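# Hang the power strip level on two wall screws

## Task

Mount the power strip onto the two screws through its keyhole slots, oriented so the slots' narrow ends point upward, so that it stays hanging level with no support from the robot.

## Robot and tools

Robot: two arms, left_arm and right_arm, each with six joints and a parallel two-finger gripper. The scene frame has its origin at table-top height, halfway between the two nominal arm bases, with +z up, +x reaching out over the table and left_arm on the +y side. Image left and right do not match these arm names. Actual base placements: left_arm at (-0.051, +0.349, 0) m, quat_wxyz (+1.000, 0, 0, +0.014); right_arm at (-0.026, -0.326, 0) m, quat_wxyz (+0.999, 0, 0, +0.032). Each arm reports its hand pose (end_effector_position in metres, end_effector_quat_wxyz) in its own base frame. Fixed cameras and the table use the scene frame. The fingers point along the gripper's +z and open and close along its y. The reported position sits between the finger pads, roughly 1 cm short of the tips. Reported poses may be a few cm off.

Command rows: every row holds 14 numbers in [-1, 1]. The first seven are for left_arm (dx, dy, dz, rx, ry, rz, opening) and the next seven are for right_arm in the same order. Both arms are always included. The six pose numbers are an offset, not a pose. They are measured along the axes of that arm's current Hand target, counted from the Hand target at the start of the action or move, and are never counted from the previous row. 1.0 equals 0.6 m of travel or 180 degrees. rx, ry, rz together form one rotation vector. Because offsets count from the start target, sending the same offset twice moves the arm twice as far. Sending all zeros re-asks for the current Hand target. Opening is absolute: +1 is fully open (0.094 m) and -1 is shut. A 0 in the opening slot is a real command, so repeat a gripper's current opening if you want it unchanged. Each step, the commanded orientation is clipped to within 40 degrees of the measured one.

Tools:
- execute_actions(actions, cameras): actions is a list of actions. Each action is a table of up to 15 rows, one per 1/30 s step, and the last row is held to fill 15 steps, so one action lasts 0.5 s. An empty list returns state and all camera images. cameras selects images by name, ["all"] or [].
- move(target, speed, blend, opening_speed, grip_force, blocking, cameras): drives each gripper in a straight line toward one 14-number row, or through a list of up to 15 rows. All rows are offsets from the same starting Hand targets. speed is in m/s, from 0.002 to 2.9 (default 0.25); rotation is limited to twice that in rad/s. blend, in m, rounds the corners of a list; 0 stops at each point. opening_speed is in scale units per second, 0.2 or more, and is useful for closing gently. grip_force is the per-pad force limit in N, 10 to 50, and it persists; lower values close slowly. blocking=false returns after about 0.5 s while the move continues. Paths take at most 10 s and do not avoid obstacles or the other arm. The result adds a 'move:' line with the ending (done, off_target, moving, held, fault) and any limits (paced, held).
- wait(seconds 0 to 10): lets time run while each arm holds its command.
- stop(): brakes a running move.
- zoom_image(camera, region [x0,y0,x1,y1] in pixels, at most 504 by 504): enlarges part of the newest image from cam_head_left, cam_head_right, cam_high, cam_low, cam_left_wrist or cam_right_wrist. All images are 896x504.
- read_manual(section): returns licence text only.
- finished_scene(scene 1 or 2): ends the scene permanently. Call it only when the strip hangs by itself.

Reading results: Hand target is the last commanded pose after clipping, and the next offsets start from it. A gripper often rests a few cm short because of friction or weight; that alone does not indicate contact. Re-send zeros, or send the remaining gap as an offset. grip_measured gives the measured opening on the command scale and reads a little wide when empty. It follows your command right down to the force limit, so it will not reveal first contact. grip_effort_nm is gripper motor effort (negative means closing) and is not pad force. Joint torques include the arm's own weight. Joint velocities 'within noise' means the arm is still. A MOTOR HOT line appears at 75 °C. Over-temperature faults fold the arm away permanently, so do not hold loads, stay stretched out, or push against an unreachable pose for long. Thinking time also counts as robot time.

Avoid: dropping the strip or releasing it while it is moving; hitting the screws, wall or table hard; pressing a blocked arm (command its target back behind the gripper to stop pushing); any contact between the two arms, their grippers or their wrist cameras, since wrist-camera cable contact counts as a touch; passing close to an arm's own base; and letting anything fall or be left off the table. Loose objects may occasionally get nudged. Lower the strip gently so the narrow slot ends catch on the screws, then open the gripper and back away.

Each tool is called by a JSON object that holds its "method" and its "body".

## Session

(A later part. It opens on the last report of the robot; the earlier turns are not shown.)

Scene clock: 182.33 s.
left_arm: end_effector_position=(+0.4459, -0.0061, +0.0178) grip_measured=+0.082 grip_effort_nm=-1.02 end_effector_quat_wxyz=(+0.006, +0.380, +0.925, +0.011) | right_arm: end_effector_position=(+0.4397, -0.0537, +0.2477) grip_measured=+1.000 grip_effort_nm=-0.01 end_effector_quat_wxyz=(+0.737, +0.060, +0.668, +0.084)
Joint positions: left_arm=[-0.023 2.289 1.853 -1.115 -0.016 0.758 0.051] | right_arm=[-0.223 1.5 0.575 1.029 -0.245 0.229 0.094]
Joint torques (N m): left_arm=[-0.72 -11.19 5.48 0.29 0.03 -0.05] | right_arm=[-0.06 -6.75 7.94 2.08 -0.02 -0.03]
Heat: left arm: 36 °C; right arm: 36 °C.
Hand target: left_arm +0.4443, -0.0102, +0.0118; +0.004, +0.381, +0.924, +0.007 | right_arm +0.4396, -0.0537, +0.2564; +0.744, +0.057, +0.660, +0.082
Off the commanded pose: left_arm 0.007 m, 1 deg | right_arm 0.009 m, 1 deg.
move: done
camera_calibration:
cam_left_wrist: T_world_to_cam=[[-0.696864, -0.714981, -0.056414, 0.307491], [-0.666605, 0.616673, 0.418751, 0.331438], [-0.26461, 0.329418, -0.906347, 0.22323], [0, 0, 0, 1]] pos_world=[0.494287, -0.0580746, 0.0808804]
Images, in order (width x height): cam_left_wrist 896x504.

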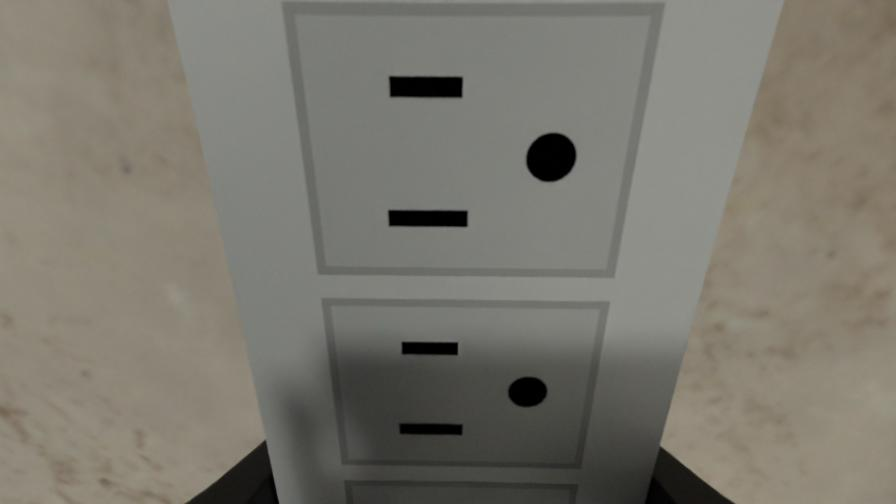

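{"method": "move", "body": {"target": [[0.05,-0.06,-0.23,0,0,0,-0.08,0,0,0,0,0,0,1],[0.146,-0.169,-0.43,-0.358,-0.424,0.424,-0.08,0,0,0,0,0,0,1]], "speed": [0.2,0.3], "blend": 0.03, "cameras": ["all"]}}

Scene clock: 211.47 s.
left_arm: end_effector_position=(+0.3174, -0.0152, +0.2665) grip_measured=+0.082 grip_effort_nm=-1.03 end_effector_quat_wxyz=(+0.645, +0.689, +0.215, +0.250) | right_arm: end_effector_position=(+0.4397, -0.0537, +0.2477) grip_measured=+1.000 grip_effort_nm=-0.01 end_effector_quat_wxyz=(+0.737, +0.060, +0.668, +0.084)
Joint positions: left_arm=[0.546 1.231 0.704 0.207 1.438 1.957 0.051] | right_arm=[-0.223 1.5 0.575 1.029 -0.245 0.229 0.094]
Joint torques (N m): left_arm=[-0.09 -3.89 6.78 1.24 0.75 -0.34] | right_arm=[0.03 -6.68 7.99 2.08 0 -0.07]
Heat: left arm: 37 °C; right arm: 37 °C.
Hand target: left_arm +0.3075, -0.0228, +0.2679; +0.671, +0.675, +0.211, +0.221 | right_arm +0.4396, -0.0537, +0.2564; +0.744, +0.057, +0.660, +0.082
Off the commanded pose: left_arm 0.013 m, 5 deg | right_arm 0.009 m, 1 deg.
move: off_target (left_arm)
camera_calibration:
cam_left_wrist: T_world_to_cam=[[0.0408011, 0.0461209, -0.998102, 0.253847], [0.446763, 0.892671, 0.0595122, -0.106199], [0.893721, -0.448343, 0.0158168, -0.207643], [0, 0, 0, 1]] pos_world=[0.222664, -0.0100025, 0.262969]

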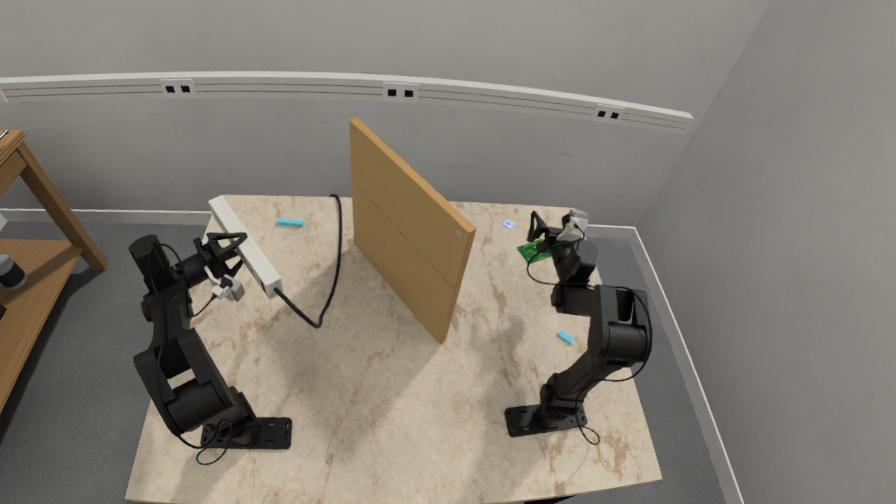

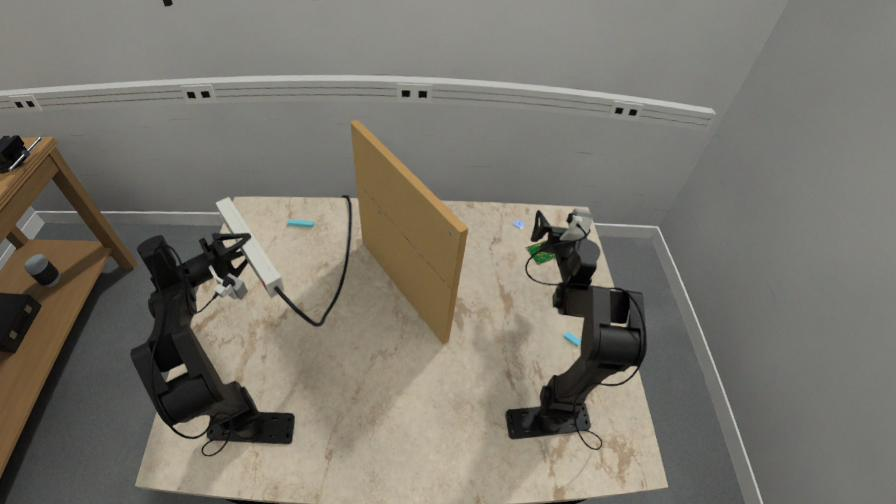

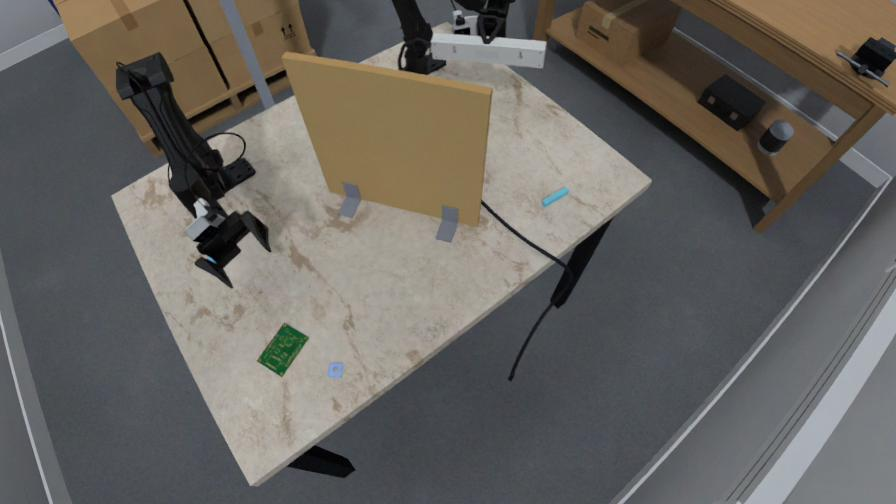

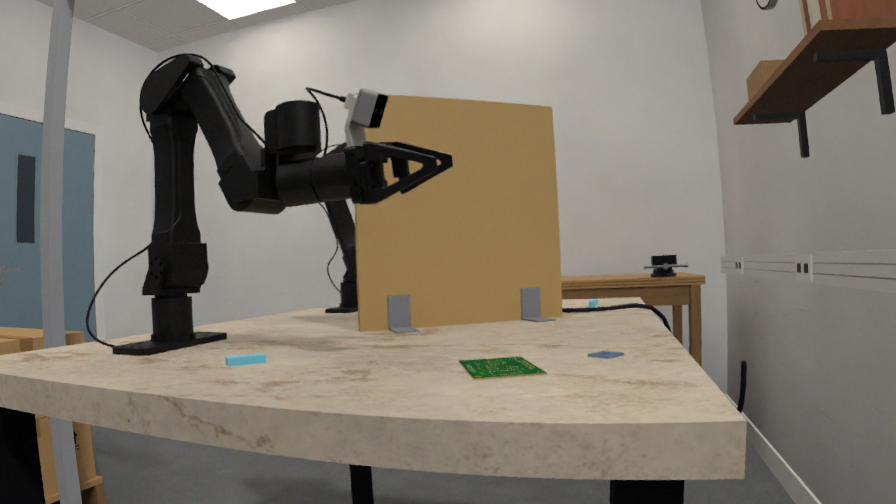

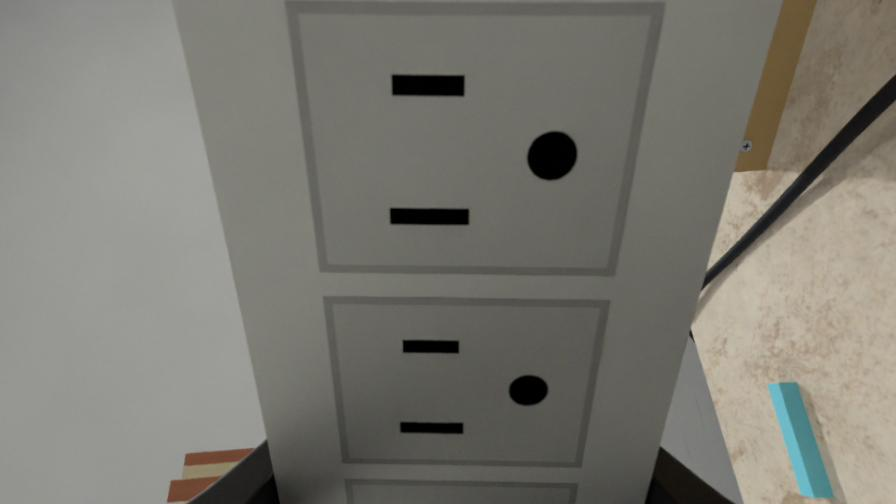

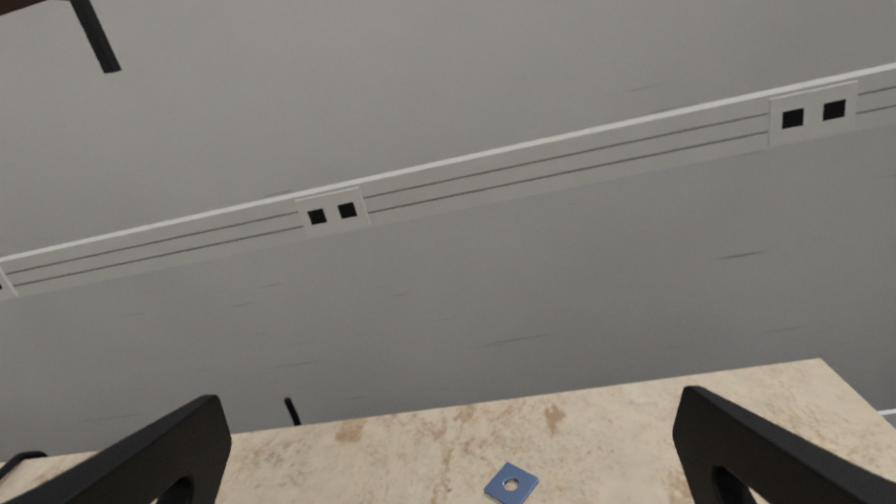

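{"method": "move", "body": {"target": [-0.17,-0.058,0.28,0,0,0,-0.08,0,0,0,0,0,0,1], "speed": 0.15, "cameras": ["cam_head_left","cam_head_right","cam_left_wrist","cam_high"]}}

{"method": "zoom_image", "body": {"camera": "cam_head_left", "region": [250, 140, 470, 320]}}

{"method": "zoom_image", "body": {"camera": "cam_head_right", "region": [250, 140, 470, 320]}}

Scene clock: 219.10 s.
left_arm: end_effector_position=(+0.3272, -0.2126, +0.2181) grip_measured=+0.082 grip_effort_nm=-1.02 end_effector_quat_wxyz=(+0.650, +0.689, +0.225, +0.228) | right_arm: end_effector_position=(+0.4397, -0.0537, +0.2477) grip_measured=+1.000 grip_effort_nm=-0.01 end_effector_quat_wxyz=(+0.737, +0.060, +0.668, +0.084)
Joint positions: left_arm=[-0.313 1.301 0.465 0.775 0.604 1.627 0.051] | right_arm=[-0.223 1.5 0.575 1.029 -0.245 0.229 0.094]
Joint torques (N m): left_arm=[-0.88 -4.1 7.35 2.38 0.26 -0.34] | right_arm=[0.09 -6.72 7.94 2.06 0 -0.04]
Heat: left arm: 36 °C; right arm: 37 °C.
Hand target: left_arm +0.3225, -0.2184, +0.2314; +0.671, +0.675, +0.211, +0.221 | right_arm +0.4396, -0.0537, +0.2564; +0.744, +0.057, +0.660, +0.082
Off the commanded pose: left_arm 0.015 m, 3 deg | right_arm 0.009 m, 1 deg.
move: off_target (left_arm)
camera_calibration:
cam_left_wrist: T_world_to_cam=[[-0.00101201, 0.0235047, -0.999723, 0.223465], [0.463423, 0.885903, 0.0203596, 0.0701426], [0.886136, -0.463275, -0.0117892, -0.298762], [0, 0, 0, 1]] pos_world=[0.232464, -0.205801, 0.218453]
Images, in order (width x height): cam_head_left 896x504, cam_head_right 896x504, cam_high 896x504, cam_left_wrist 896x504.

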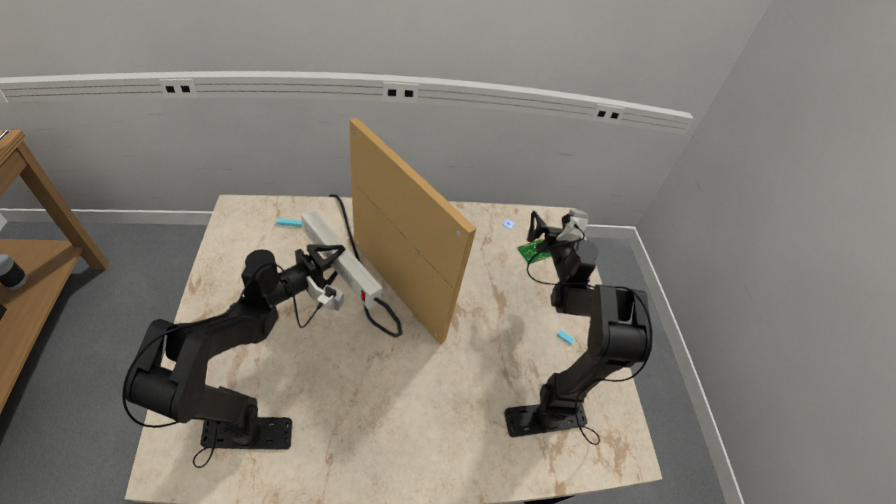

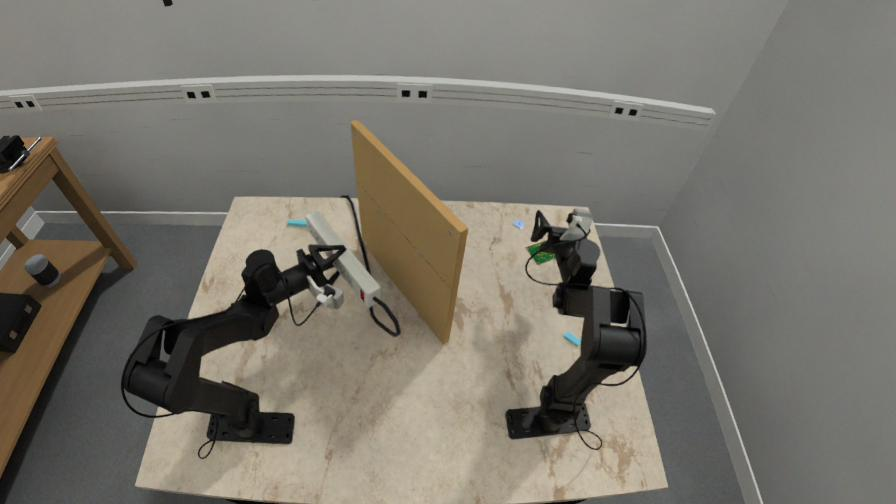

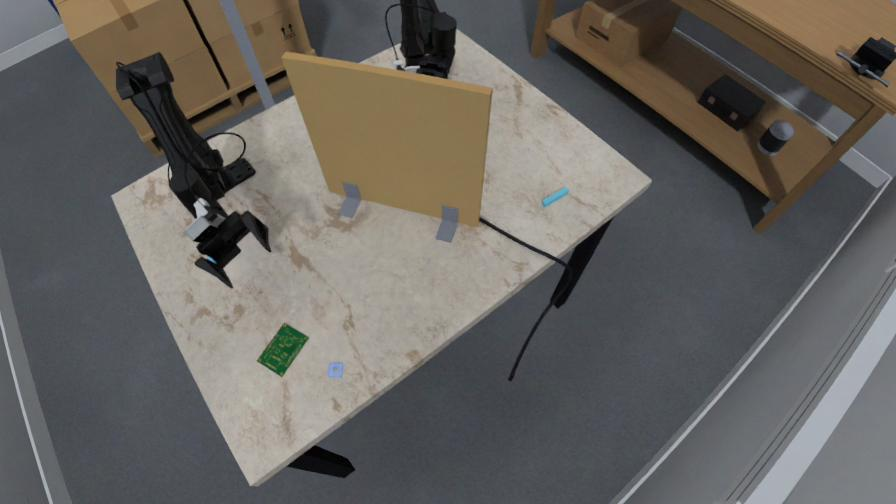

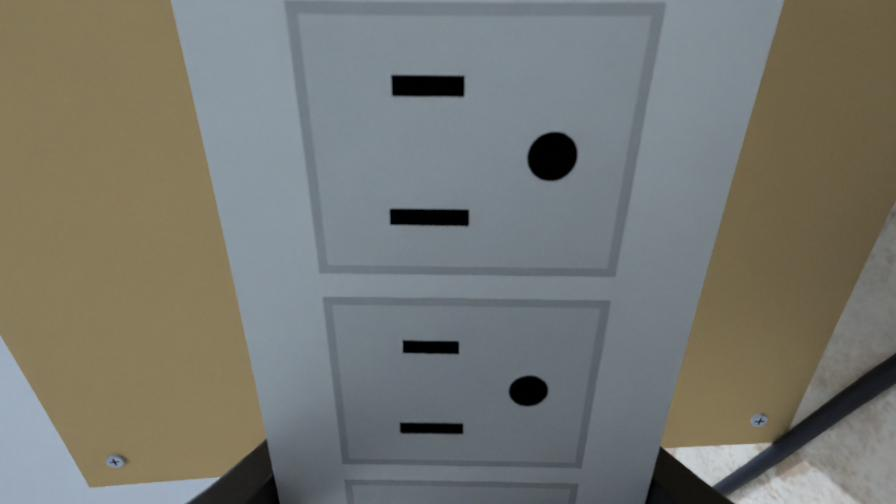

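Scaled by 2.291 from the camera's 896x504 image, which has a finer 1280x720 frame.

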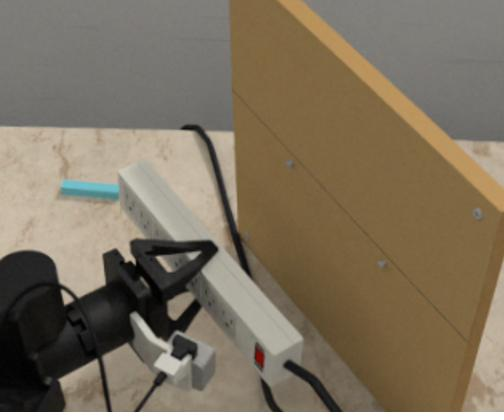

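Scaled by 2.291 from the camera's 896x504 image, which has a finer 1280x720 frame.

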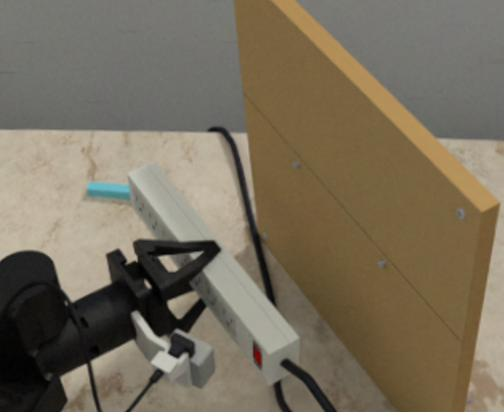

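{"method": "move", "body": {"target": [-0.02,0.012,0.075,-0.016,-0.008,-0.006,-0.08,0,0,0,0,0,0,1], "speed": 0.08, "cameras": ["cam_head_left","cam_head_right","cam_left_wrist","cam_low"]}}

{"method": "zoom_image", "body": {"camera": "cam_head_left", "region": [300, 160, 460, 320]}}

{"method": "zoom_image", "body": {"camera": "cam_head_right", "region": [300, 160, 460, 320]}}

Scene clock: 270.07 s.
left_arm: end_effector_position=(+0.3381, -0.2521, +0.2082) grip_measured=+0.082 grip_effort_nm=-1.03 end_effector_quat_wxyz=(+0.661, +0.684, +0.227, +0.209) | right_arm: end_effector_position=(+0.4397, -0.0537, +0.2477) grip_measured=+1.000 grip_effort_nm=-0.01 end_effector_quat_wxyz=(+0.737, +0.060, +0.668, +0.084)
Joint positions: left_arm=[-0.433 1.466 0.524 0.898 0.51 1.578 0.051] | right_arm=[-0.223 1.5 0.575 1.029 -0.245 0.229 0.094]
Joint torques (N m): left_arm=[-1.22 -5.16 10.14 2.5 0.22 -0.33] | right_arm=[-0.14 -6.67 7.94 2.06 0.02 -0.04]
Heat: left arm: 42 °C; right arm: 38 °C.
Hand target: left_arm +0.3388, -0.2621, +0.2384; +0.693, +0.659, +0.203, +0.211 | right_arm +0.4396, -0.0537, +0.2564; +0.744, +0.057, +0.660, +0.082
Off the commanded pose: left_arm 0.032 m, 5 deg | right_arm 0.009 m, 1 deg.
move: off_target (left_arm)
camera_calibration:
cam_left_wrist: T_world_to_cam=[[-0.0222153, -0.00663486, -0.999731, 0.214146], [0.484203, 0.874799, -0.0165653, 0.098139], [0.874674, -0.484441, -0.0162213, -0.327401], [0, 0, 0, 1]] pos_world=[0.243607, -0.243037, 0.210403]
Images, in order (width x height): cam_head_left 896x504, cam_head_right 896x504, cam_low 896x504, cam_left_wrist 896x504.

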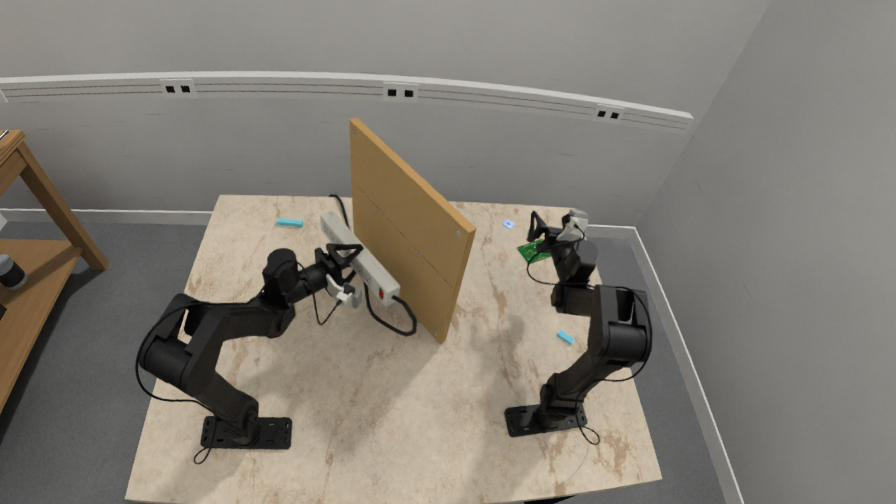

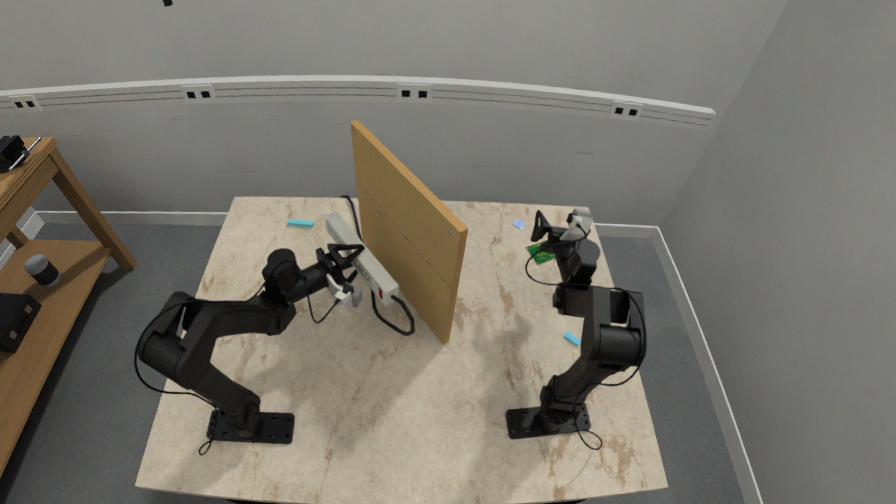

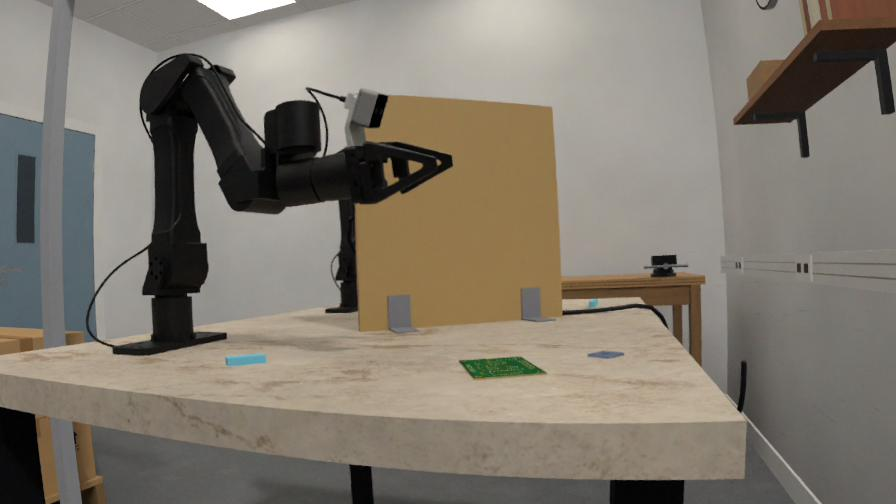

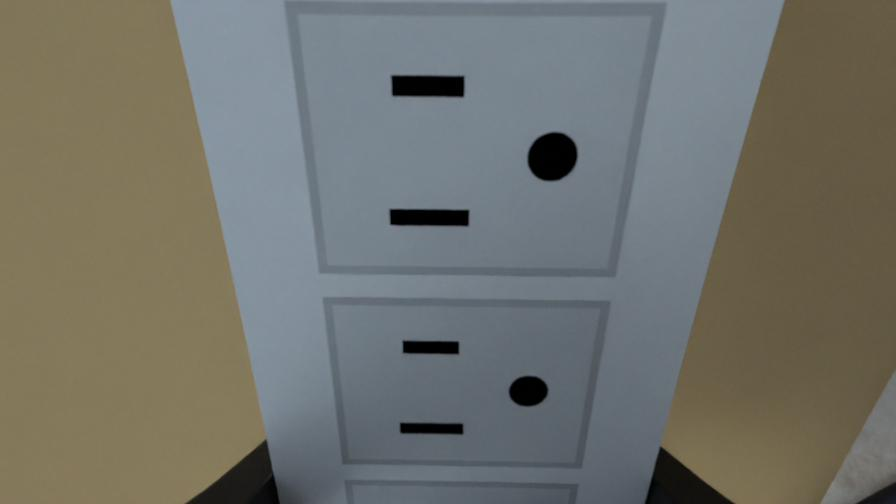

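Scaled by 3.150 from the camera's 896x504 image, which has a finer 1280x720 frame.

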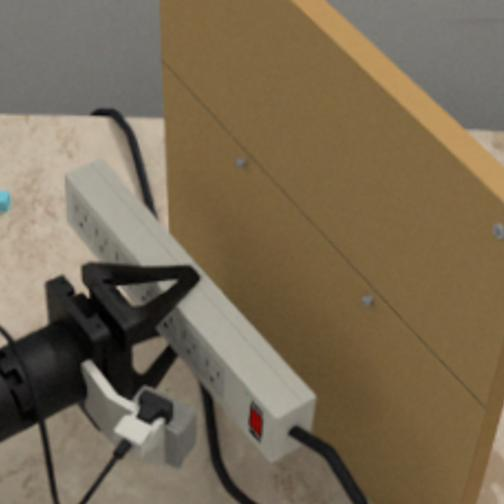

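Scaled by 3.150 from the camera's 896x504 image, which has a finer 1280x720 frame.

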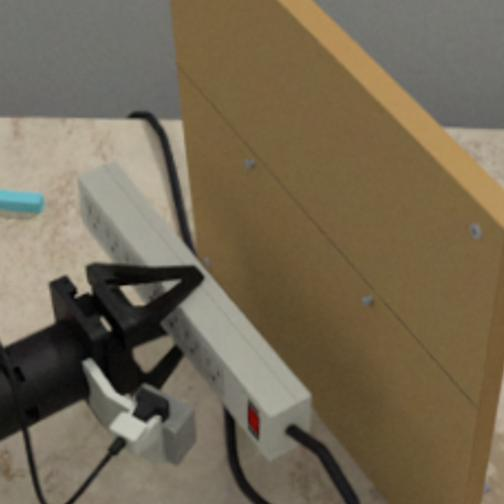

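{"method": "move", "body": {"target": [-0.003,0.03,0.075,-0.012,0,0,-0.08,0,0,0,0,0,0,1], "speed": 0.06, "cameras": ["cam_head_left","cam_head_right"]}}

{"method": "zoom_image", "body": {"camera": "cam_head_left", "region": [320, 180, 460, 320]}}

{"method": "zoom_image", "body": {"camera": "cam_head_right", "region": [320, 180, 460, 320]}}

Scene clock: 279.90 s.
left_arm: end_effector_position=(+0.3621, -0.2899, +0.2282) grip_measured=+0.082 grip_effort_nm=-1.03 end_effector_quat_wxyz=(+0.674, +0.673, +0.219, +0.215) | right_arm: end_effector_position=(+0.4397, -0.0537, +0.2477) grip_measured=+1.000 grip_effort_nm=-0.01 end_effector_quat_wxyz=(+0.737, +0.060, +0.668, +0.084)
Joint positions: left_arm=[-0.513 1.587 0.688 0.898 0.435 1.565 0.051] | right_arm=[-0.223 1.5 0.575 1.029 -0.245 0.229 0.094]
Joint torques (N m): left_arm=[-1.22 -6.39 10.47 2.46 0.14 -0.35] | right_arm=[0.02 -6.68 7.94 2.05 0.03 -0.03]
Heat: left arm: 45 °C; right arm: 38 °C.
Hand target: left_arm +0.3621, -0.2995, +0.2586; +0.705, +0.646, +0.199, +0.215 | right_arm +0.4396, -0.0537, +0.2564; +0.744, +0.057, +0.660, +0.082
Off the commanded pose: left_arm 0.032 m, 5 deg | right_arm 0.009 m, 1 deg.
move: off_target (left_arm)
Images, in order (width x height): cam_head_left 896x504, cam_head_right 896x504.

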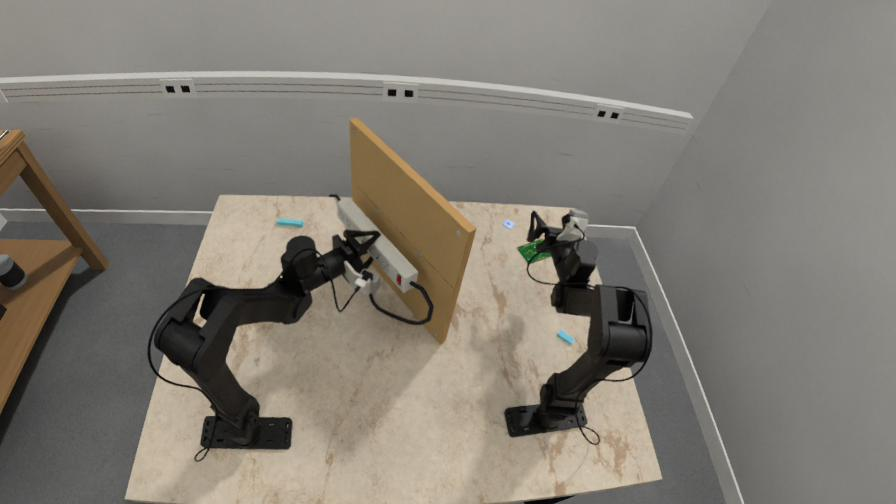

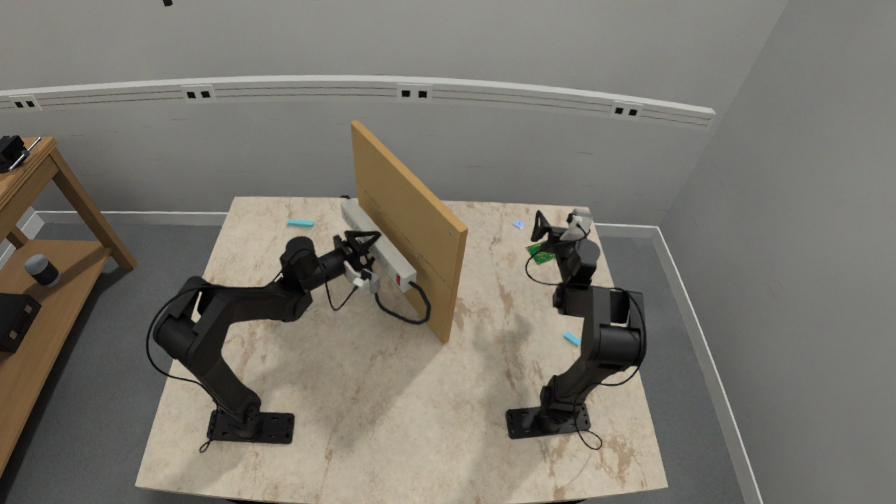

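Scaled by 3.600 from the camera's 896x504 image, which has a finer 1280x720 frame.

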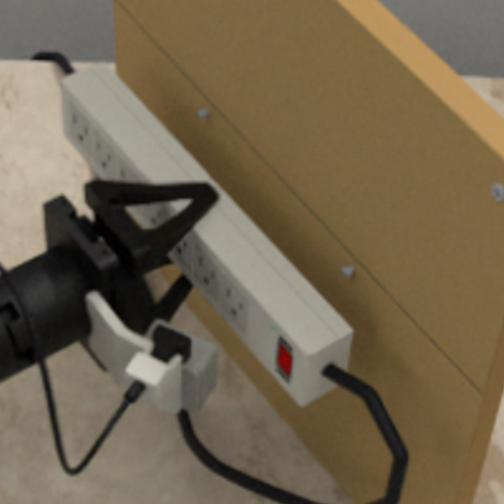

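Scaled by 3.600 from the camera's 896x504 image, which has a finer 1280x720 frame.

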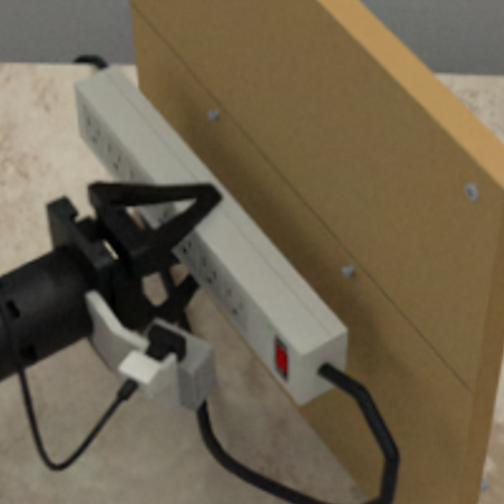

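{"method": "move", "body": {"target": [0,0,0.038,-0.005,0,0,-0.08,0,0,0,0,0,0,1], "speed": 0.05, "cameras": ["cam_head_left","cam_head_right","cam_left_wrist"]}}

{"method": "zoom_image", "body": {"camera": "cam_head_left", "region": [330, 190, 440, 300]}}

{"method": "zoom_image", "body": {"camera": "cam_head_right", "region": [330, 190, 440, 300]}}

Scene clock: 292.43 s.
left_arm: end_effector_position=(+0.3743, -0.3084, +0.2266) grip_measured=+0.082 grip_effort_nm=-1.03 end_effector_quat_wxyz=(+0.675, +0.672, +0.219, +0.213) | right_arm: end_effector_position=(+0.4397, -0.0537, +0.2477) grip_measured=+1.000 grip_effort_nm=-0.01 end_effector_quat_wxyz=(+0.737, +0.060, +0.668, +0.084)
Joint positions: left_arm=[-0.544 1.666 0.763 0.905 0.407 1.561 0.051] | right_arm=[-0.223 1.5 0.575 1.029 -0.245 0.229 0.094]
Joint torques (N m): left_arm=[-1.24 -7.05 10.59 2.61 0.11 -0.34] | right_arm=[0.08 -6.63 7.82 2.07 0.01 -0.01]
Heat: left arm: 49 °C; right arm: 38 °C.
Hand target: left_arm +0.3748, -0.3184, +0.2605; +0.710, +0.640, +0.197, +0.217 | right_arm +0.4396, -0.0537, +0.2564; +0.744, +0.057, +0.660, +0.082
Off the commanded pose: left_arm 0.035 m, 6 deg | right_arm 0.009 m, 1 deg.
move: off_target (left_arm)
camera_calibration:
cam_left_wrist: T_world_to_cam=[[0.00472054, -0.0362907, -0.99933, 0.213479], [0.491187, 0.870562, -0.0292942, 0.12912], [0.871042, -0.490719, 0.021935, -0.395272], [0, 0, 0, 1]] pos_world=[0.279868, -0.298627, 0.225788]
Images, in order (width x height): cam_head_left 896x504, cam_head_right 896x504, cam_left_wrist 896x504.

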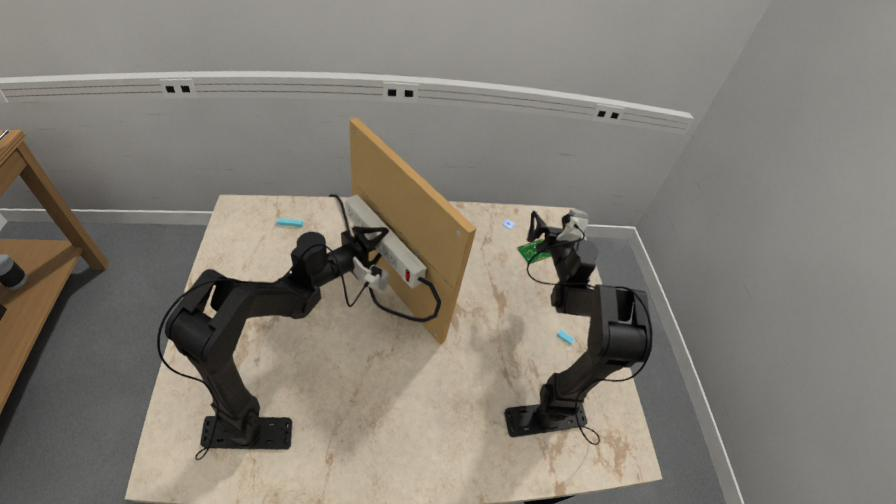

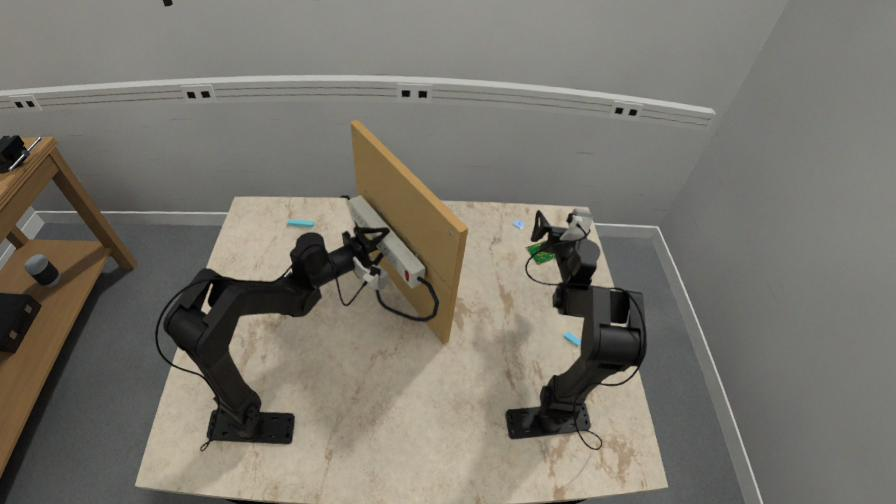

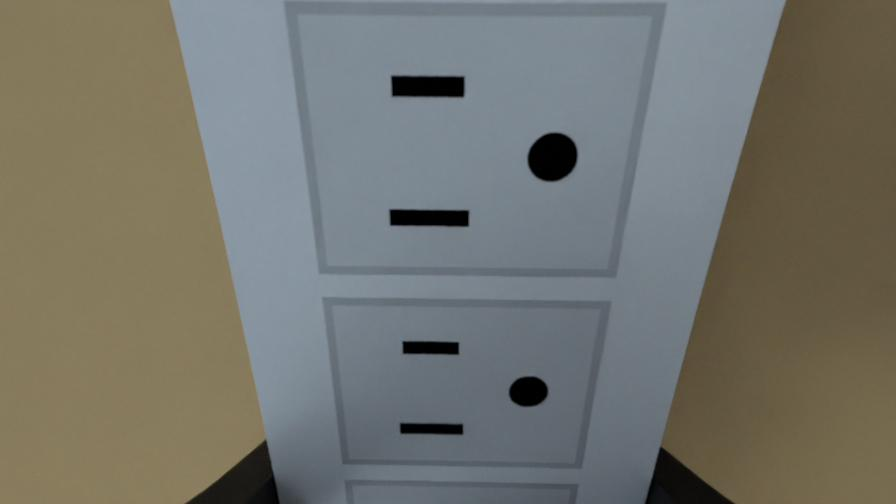

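Scaled by 4.582 from the camera's 896x504 image, which has a finer 1280x720 frame.

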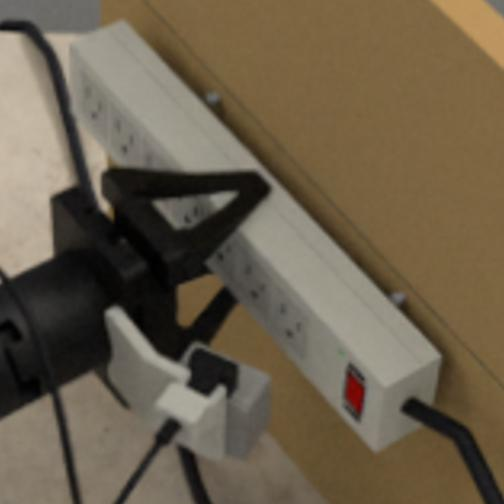

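Scaled by 4.582 from the camera's 896x504 image, which has a finer 1280x720 frame.

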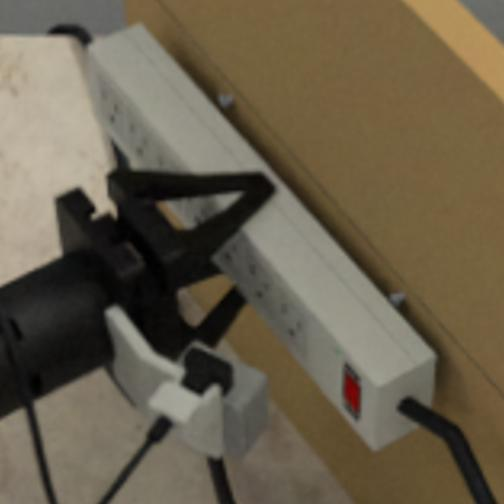

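{"method": "move", "body": {"target": [0,0.007,0.018,0,0,0,-0.08,0,0,0,0,0,0,1], "speed": 0.04, "cameras": ["cam_head_left","cam_head_right"]}}

{"method": "zoom_image", "body": {"camera": "cam_head_left", "region": [330, 190, 440, 300]}}

{"method": "zoom_image", "body": {"camera": "cam_head_right", "region": [330, 190, 440, 300]}}

Scene clock: 298.73 s.
left_arm: end_effector_position=(+0.3781, -0.3147, +0.2354) grip_measured=+0.082 grip_effort_nm=-1.03 end_effector_quat_wxyz=(+0.681, +0.667, +0.212, +0.216) | right_arm: end_effector_position=(+0.4397, -0.0537, +0.2477) grip_measured=+1.000 grip_effort_nm=-0.01 end_effector_quat_wxyz=(+0.737, +0.060, +0.668, +0.084)
Joint positions: left_arm=[-0.552 1.68 0.798 0.904 0.404 1.561 0.051] | right_arm=[-0.223 1.5 0.575 1.029 -0.245 0.229 0.094]
Joint torques (N m): left_arm=[-1.72 -6.71 11.79 2.32 -0.01 -0.33] | right_arm=[-0.08 -6.72 7.88 2.04 0.02 -0.05]
Heat: left arm: 49 °C; right arm: 38 °C.
Hand target: left_arm +0.3806, -0.3270, +0.2659; +0.710, +0.640, +0.197, +0.217 | right_arm +0.4396, -0.0537, +0.2564; +0.744, +0.057, +0.660, +0.082
Off the commanded pose: left_arm 0.033 m, 5 deg | right_arm 0.009 m, 1 deg.
move: off_target (left_arm)
Images, in order (width x height): cam_head_left 896x504, cam_head_right 896x504.

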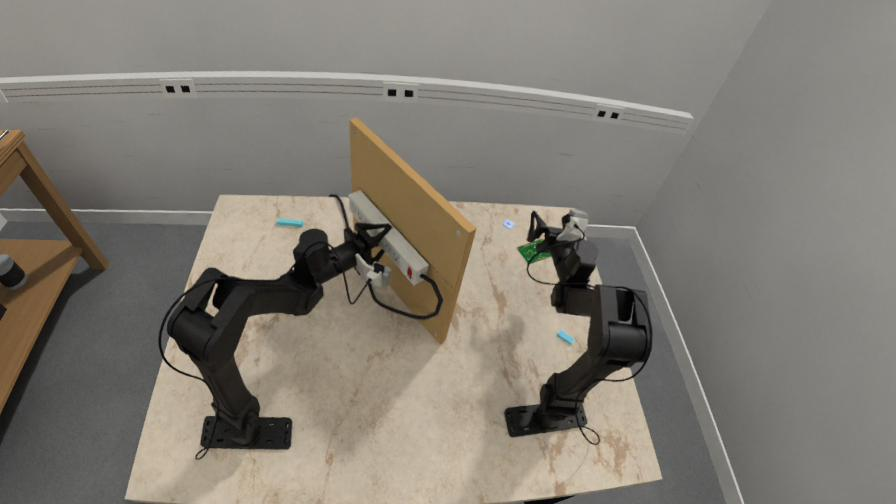

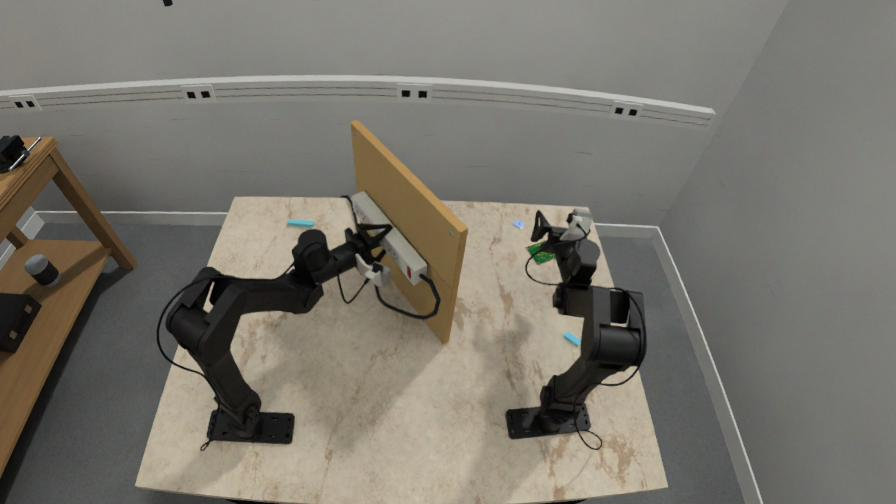

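Scaled by 4.582 from the camera's 896x504 image, which has a finer 1280x720 frame.

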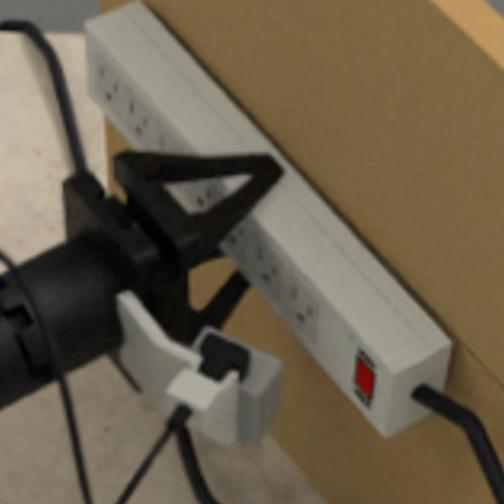

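Scaled by 4.582 from the camera's 896x504 image, which has a finer 1280x720 frame.

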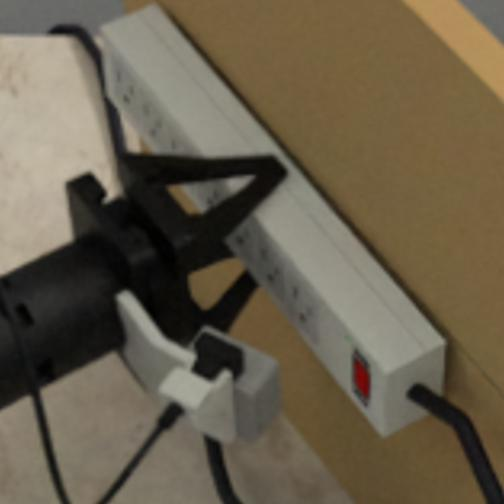

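{"method": "move", "body": {"target": [0,-0.003,0.013,0,0,0,-0.08,0,0,0,0,0,0,1], "speed": 0.03, "cameras": ["cam_head_left","cam_head_right"]}}

{"method": "zoom_image", "body": {"camera": "cam_head_left", "region": [330, 190, 440, 300]}}

{"method": "zoom_image", "body": {"camera": "cam_head_right", "region": [330, 190, 440, 300]}}

Scene clock: 310.13 s.
left_arm: end_effector_position=(+0.3782, -0.3154, +0.2352) grip_measured=+0.082 grip_effort_nm=-1.03 end_effector_quat_wxyz=(+0.682, +0.666, +0.211, +0.215) | right_arm: end_effector_position=(+0.4397, -0.0537, +0.2477) grip_measured=+1.000 grip_effort_nm=-0.01 end_effector_quat_wxyz=(+0.737, +0.060, +0.668, +0.084)
Joint positions: left_arm=[-0.552 1.684 0.799 0.91 0.407 1.56 0.051] | right_arm=[-0.223 1.5 0.575 1.029 -0.245 0.229 0.094]
Joint torques (N m): left_arm=[-2.62 -5.23 13.68 2.27 -0.13 -0.33] | right_arm=[-0.06 -6.76 7.95 2.07 0 0.02]
Heat: left arm: 49 °C; right arm: 38 °C.
Hand target: left_arm +0.3850, -0.3335, +0.2651; +0.710, +0.640, +0.197, +0.217 | right_arm +0.4396, -0.0537, +0.2564; +0.744, +0.057, +0.660, +0.082
Off the commanded pose: left_arm 0.035 m, 5 deg | right_arm 0.009 m, 1 deg.
move: off_target (left_arm)
Images, in order (width x height): cam_head_left 896x504, cam_head_right 896x504.

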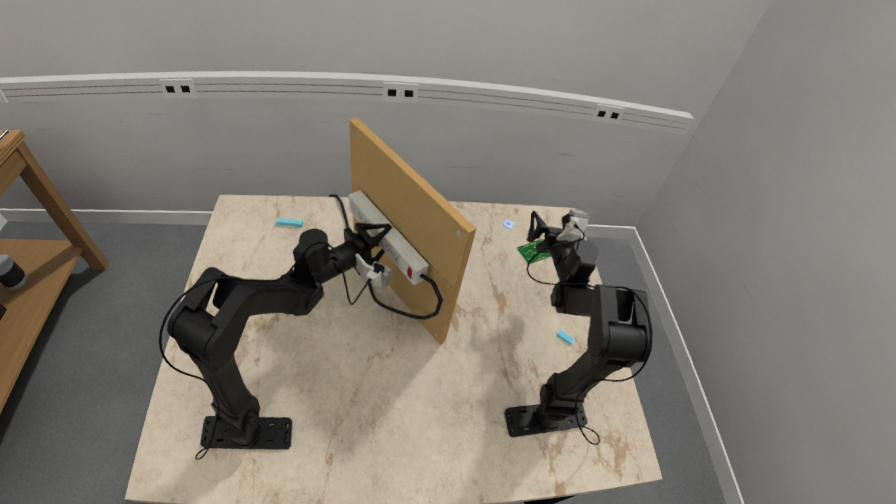

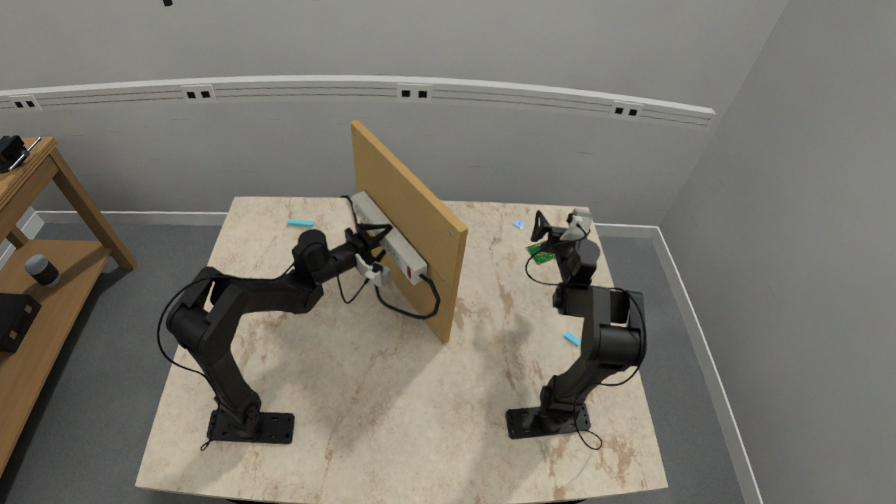

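Scaled by 4.582 from the camera's 896x504 image, which has a finer 1280x720 frame.

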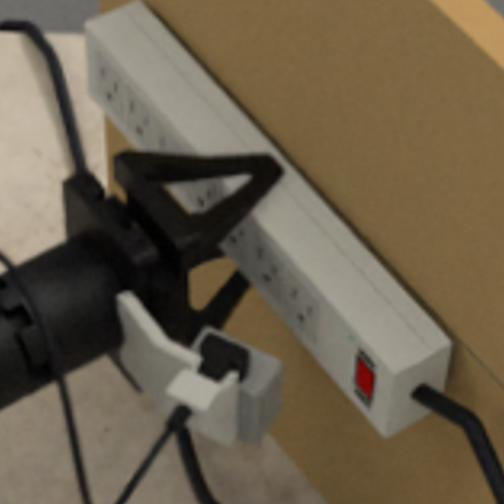

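Scaled by 4.582 from the camera's 896x504 image, which has a finer 1280x720 frame.

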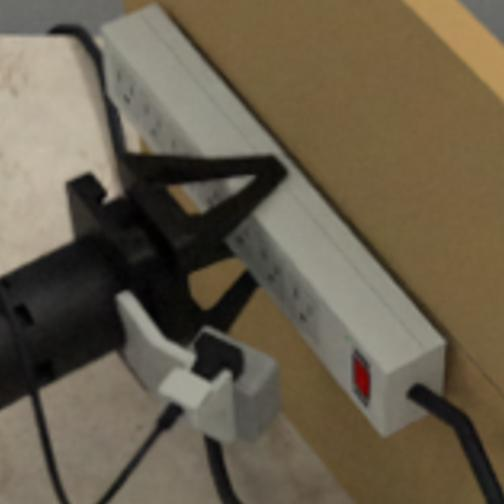

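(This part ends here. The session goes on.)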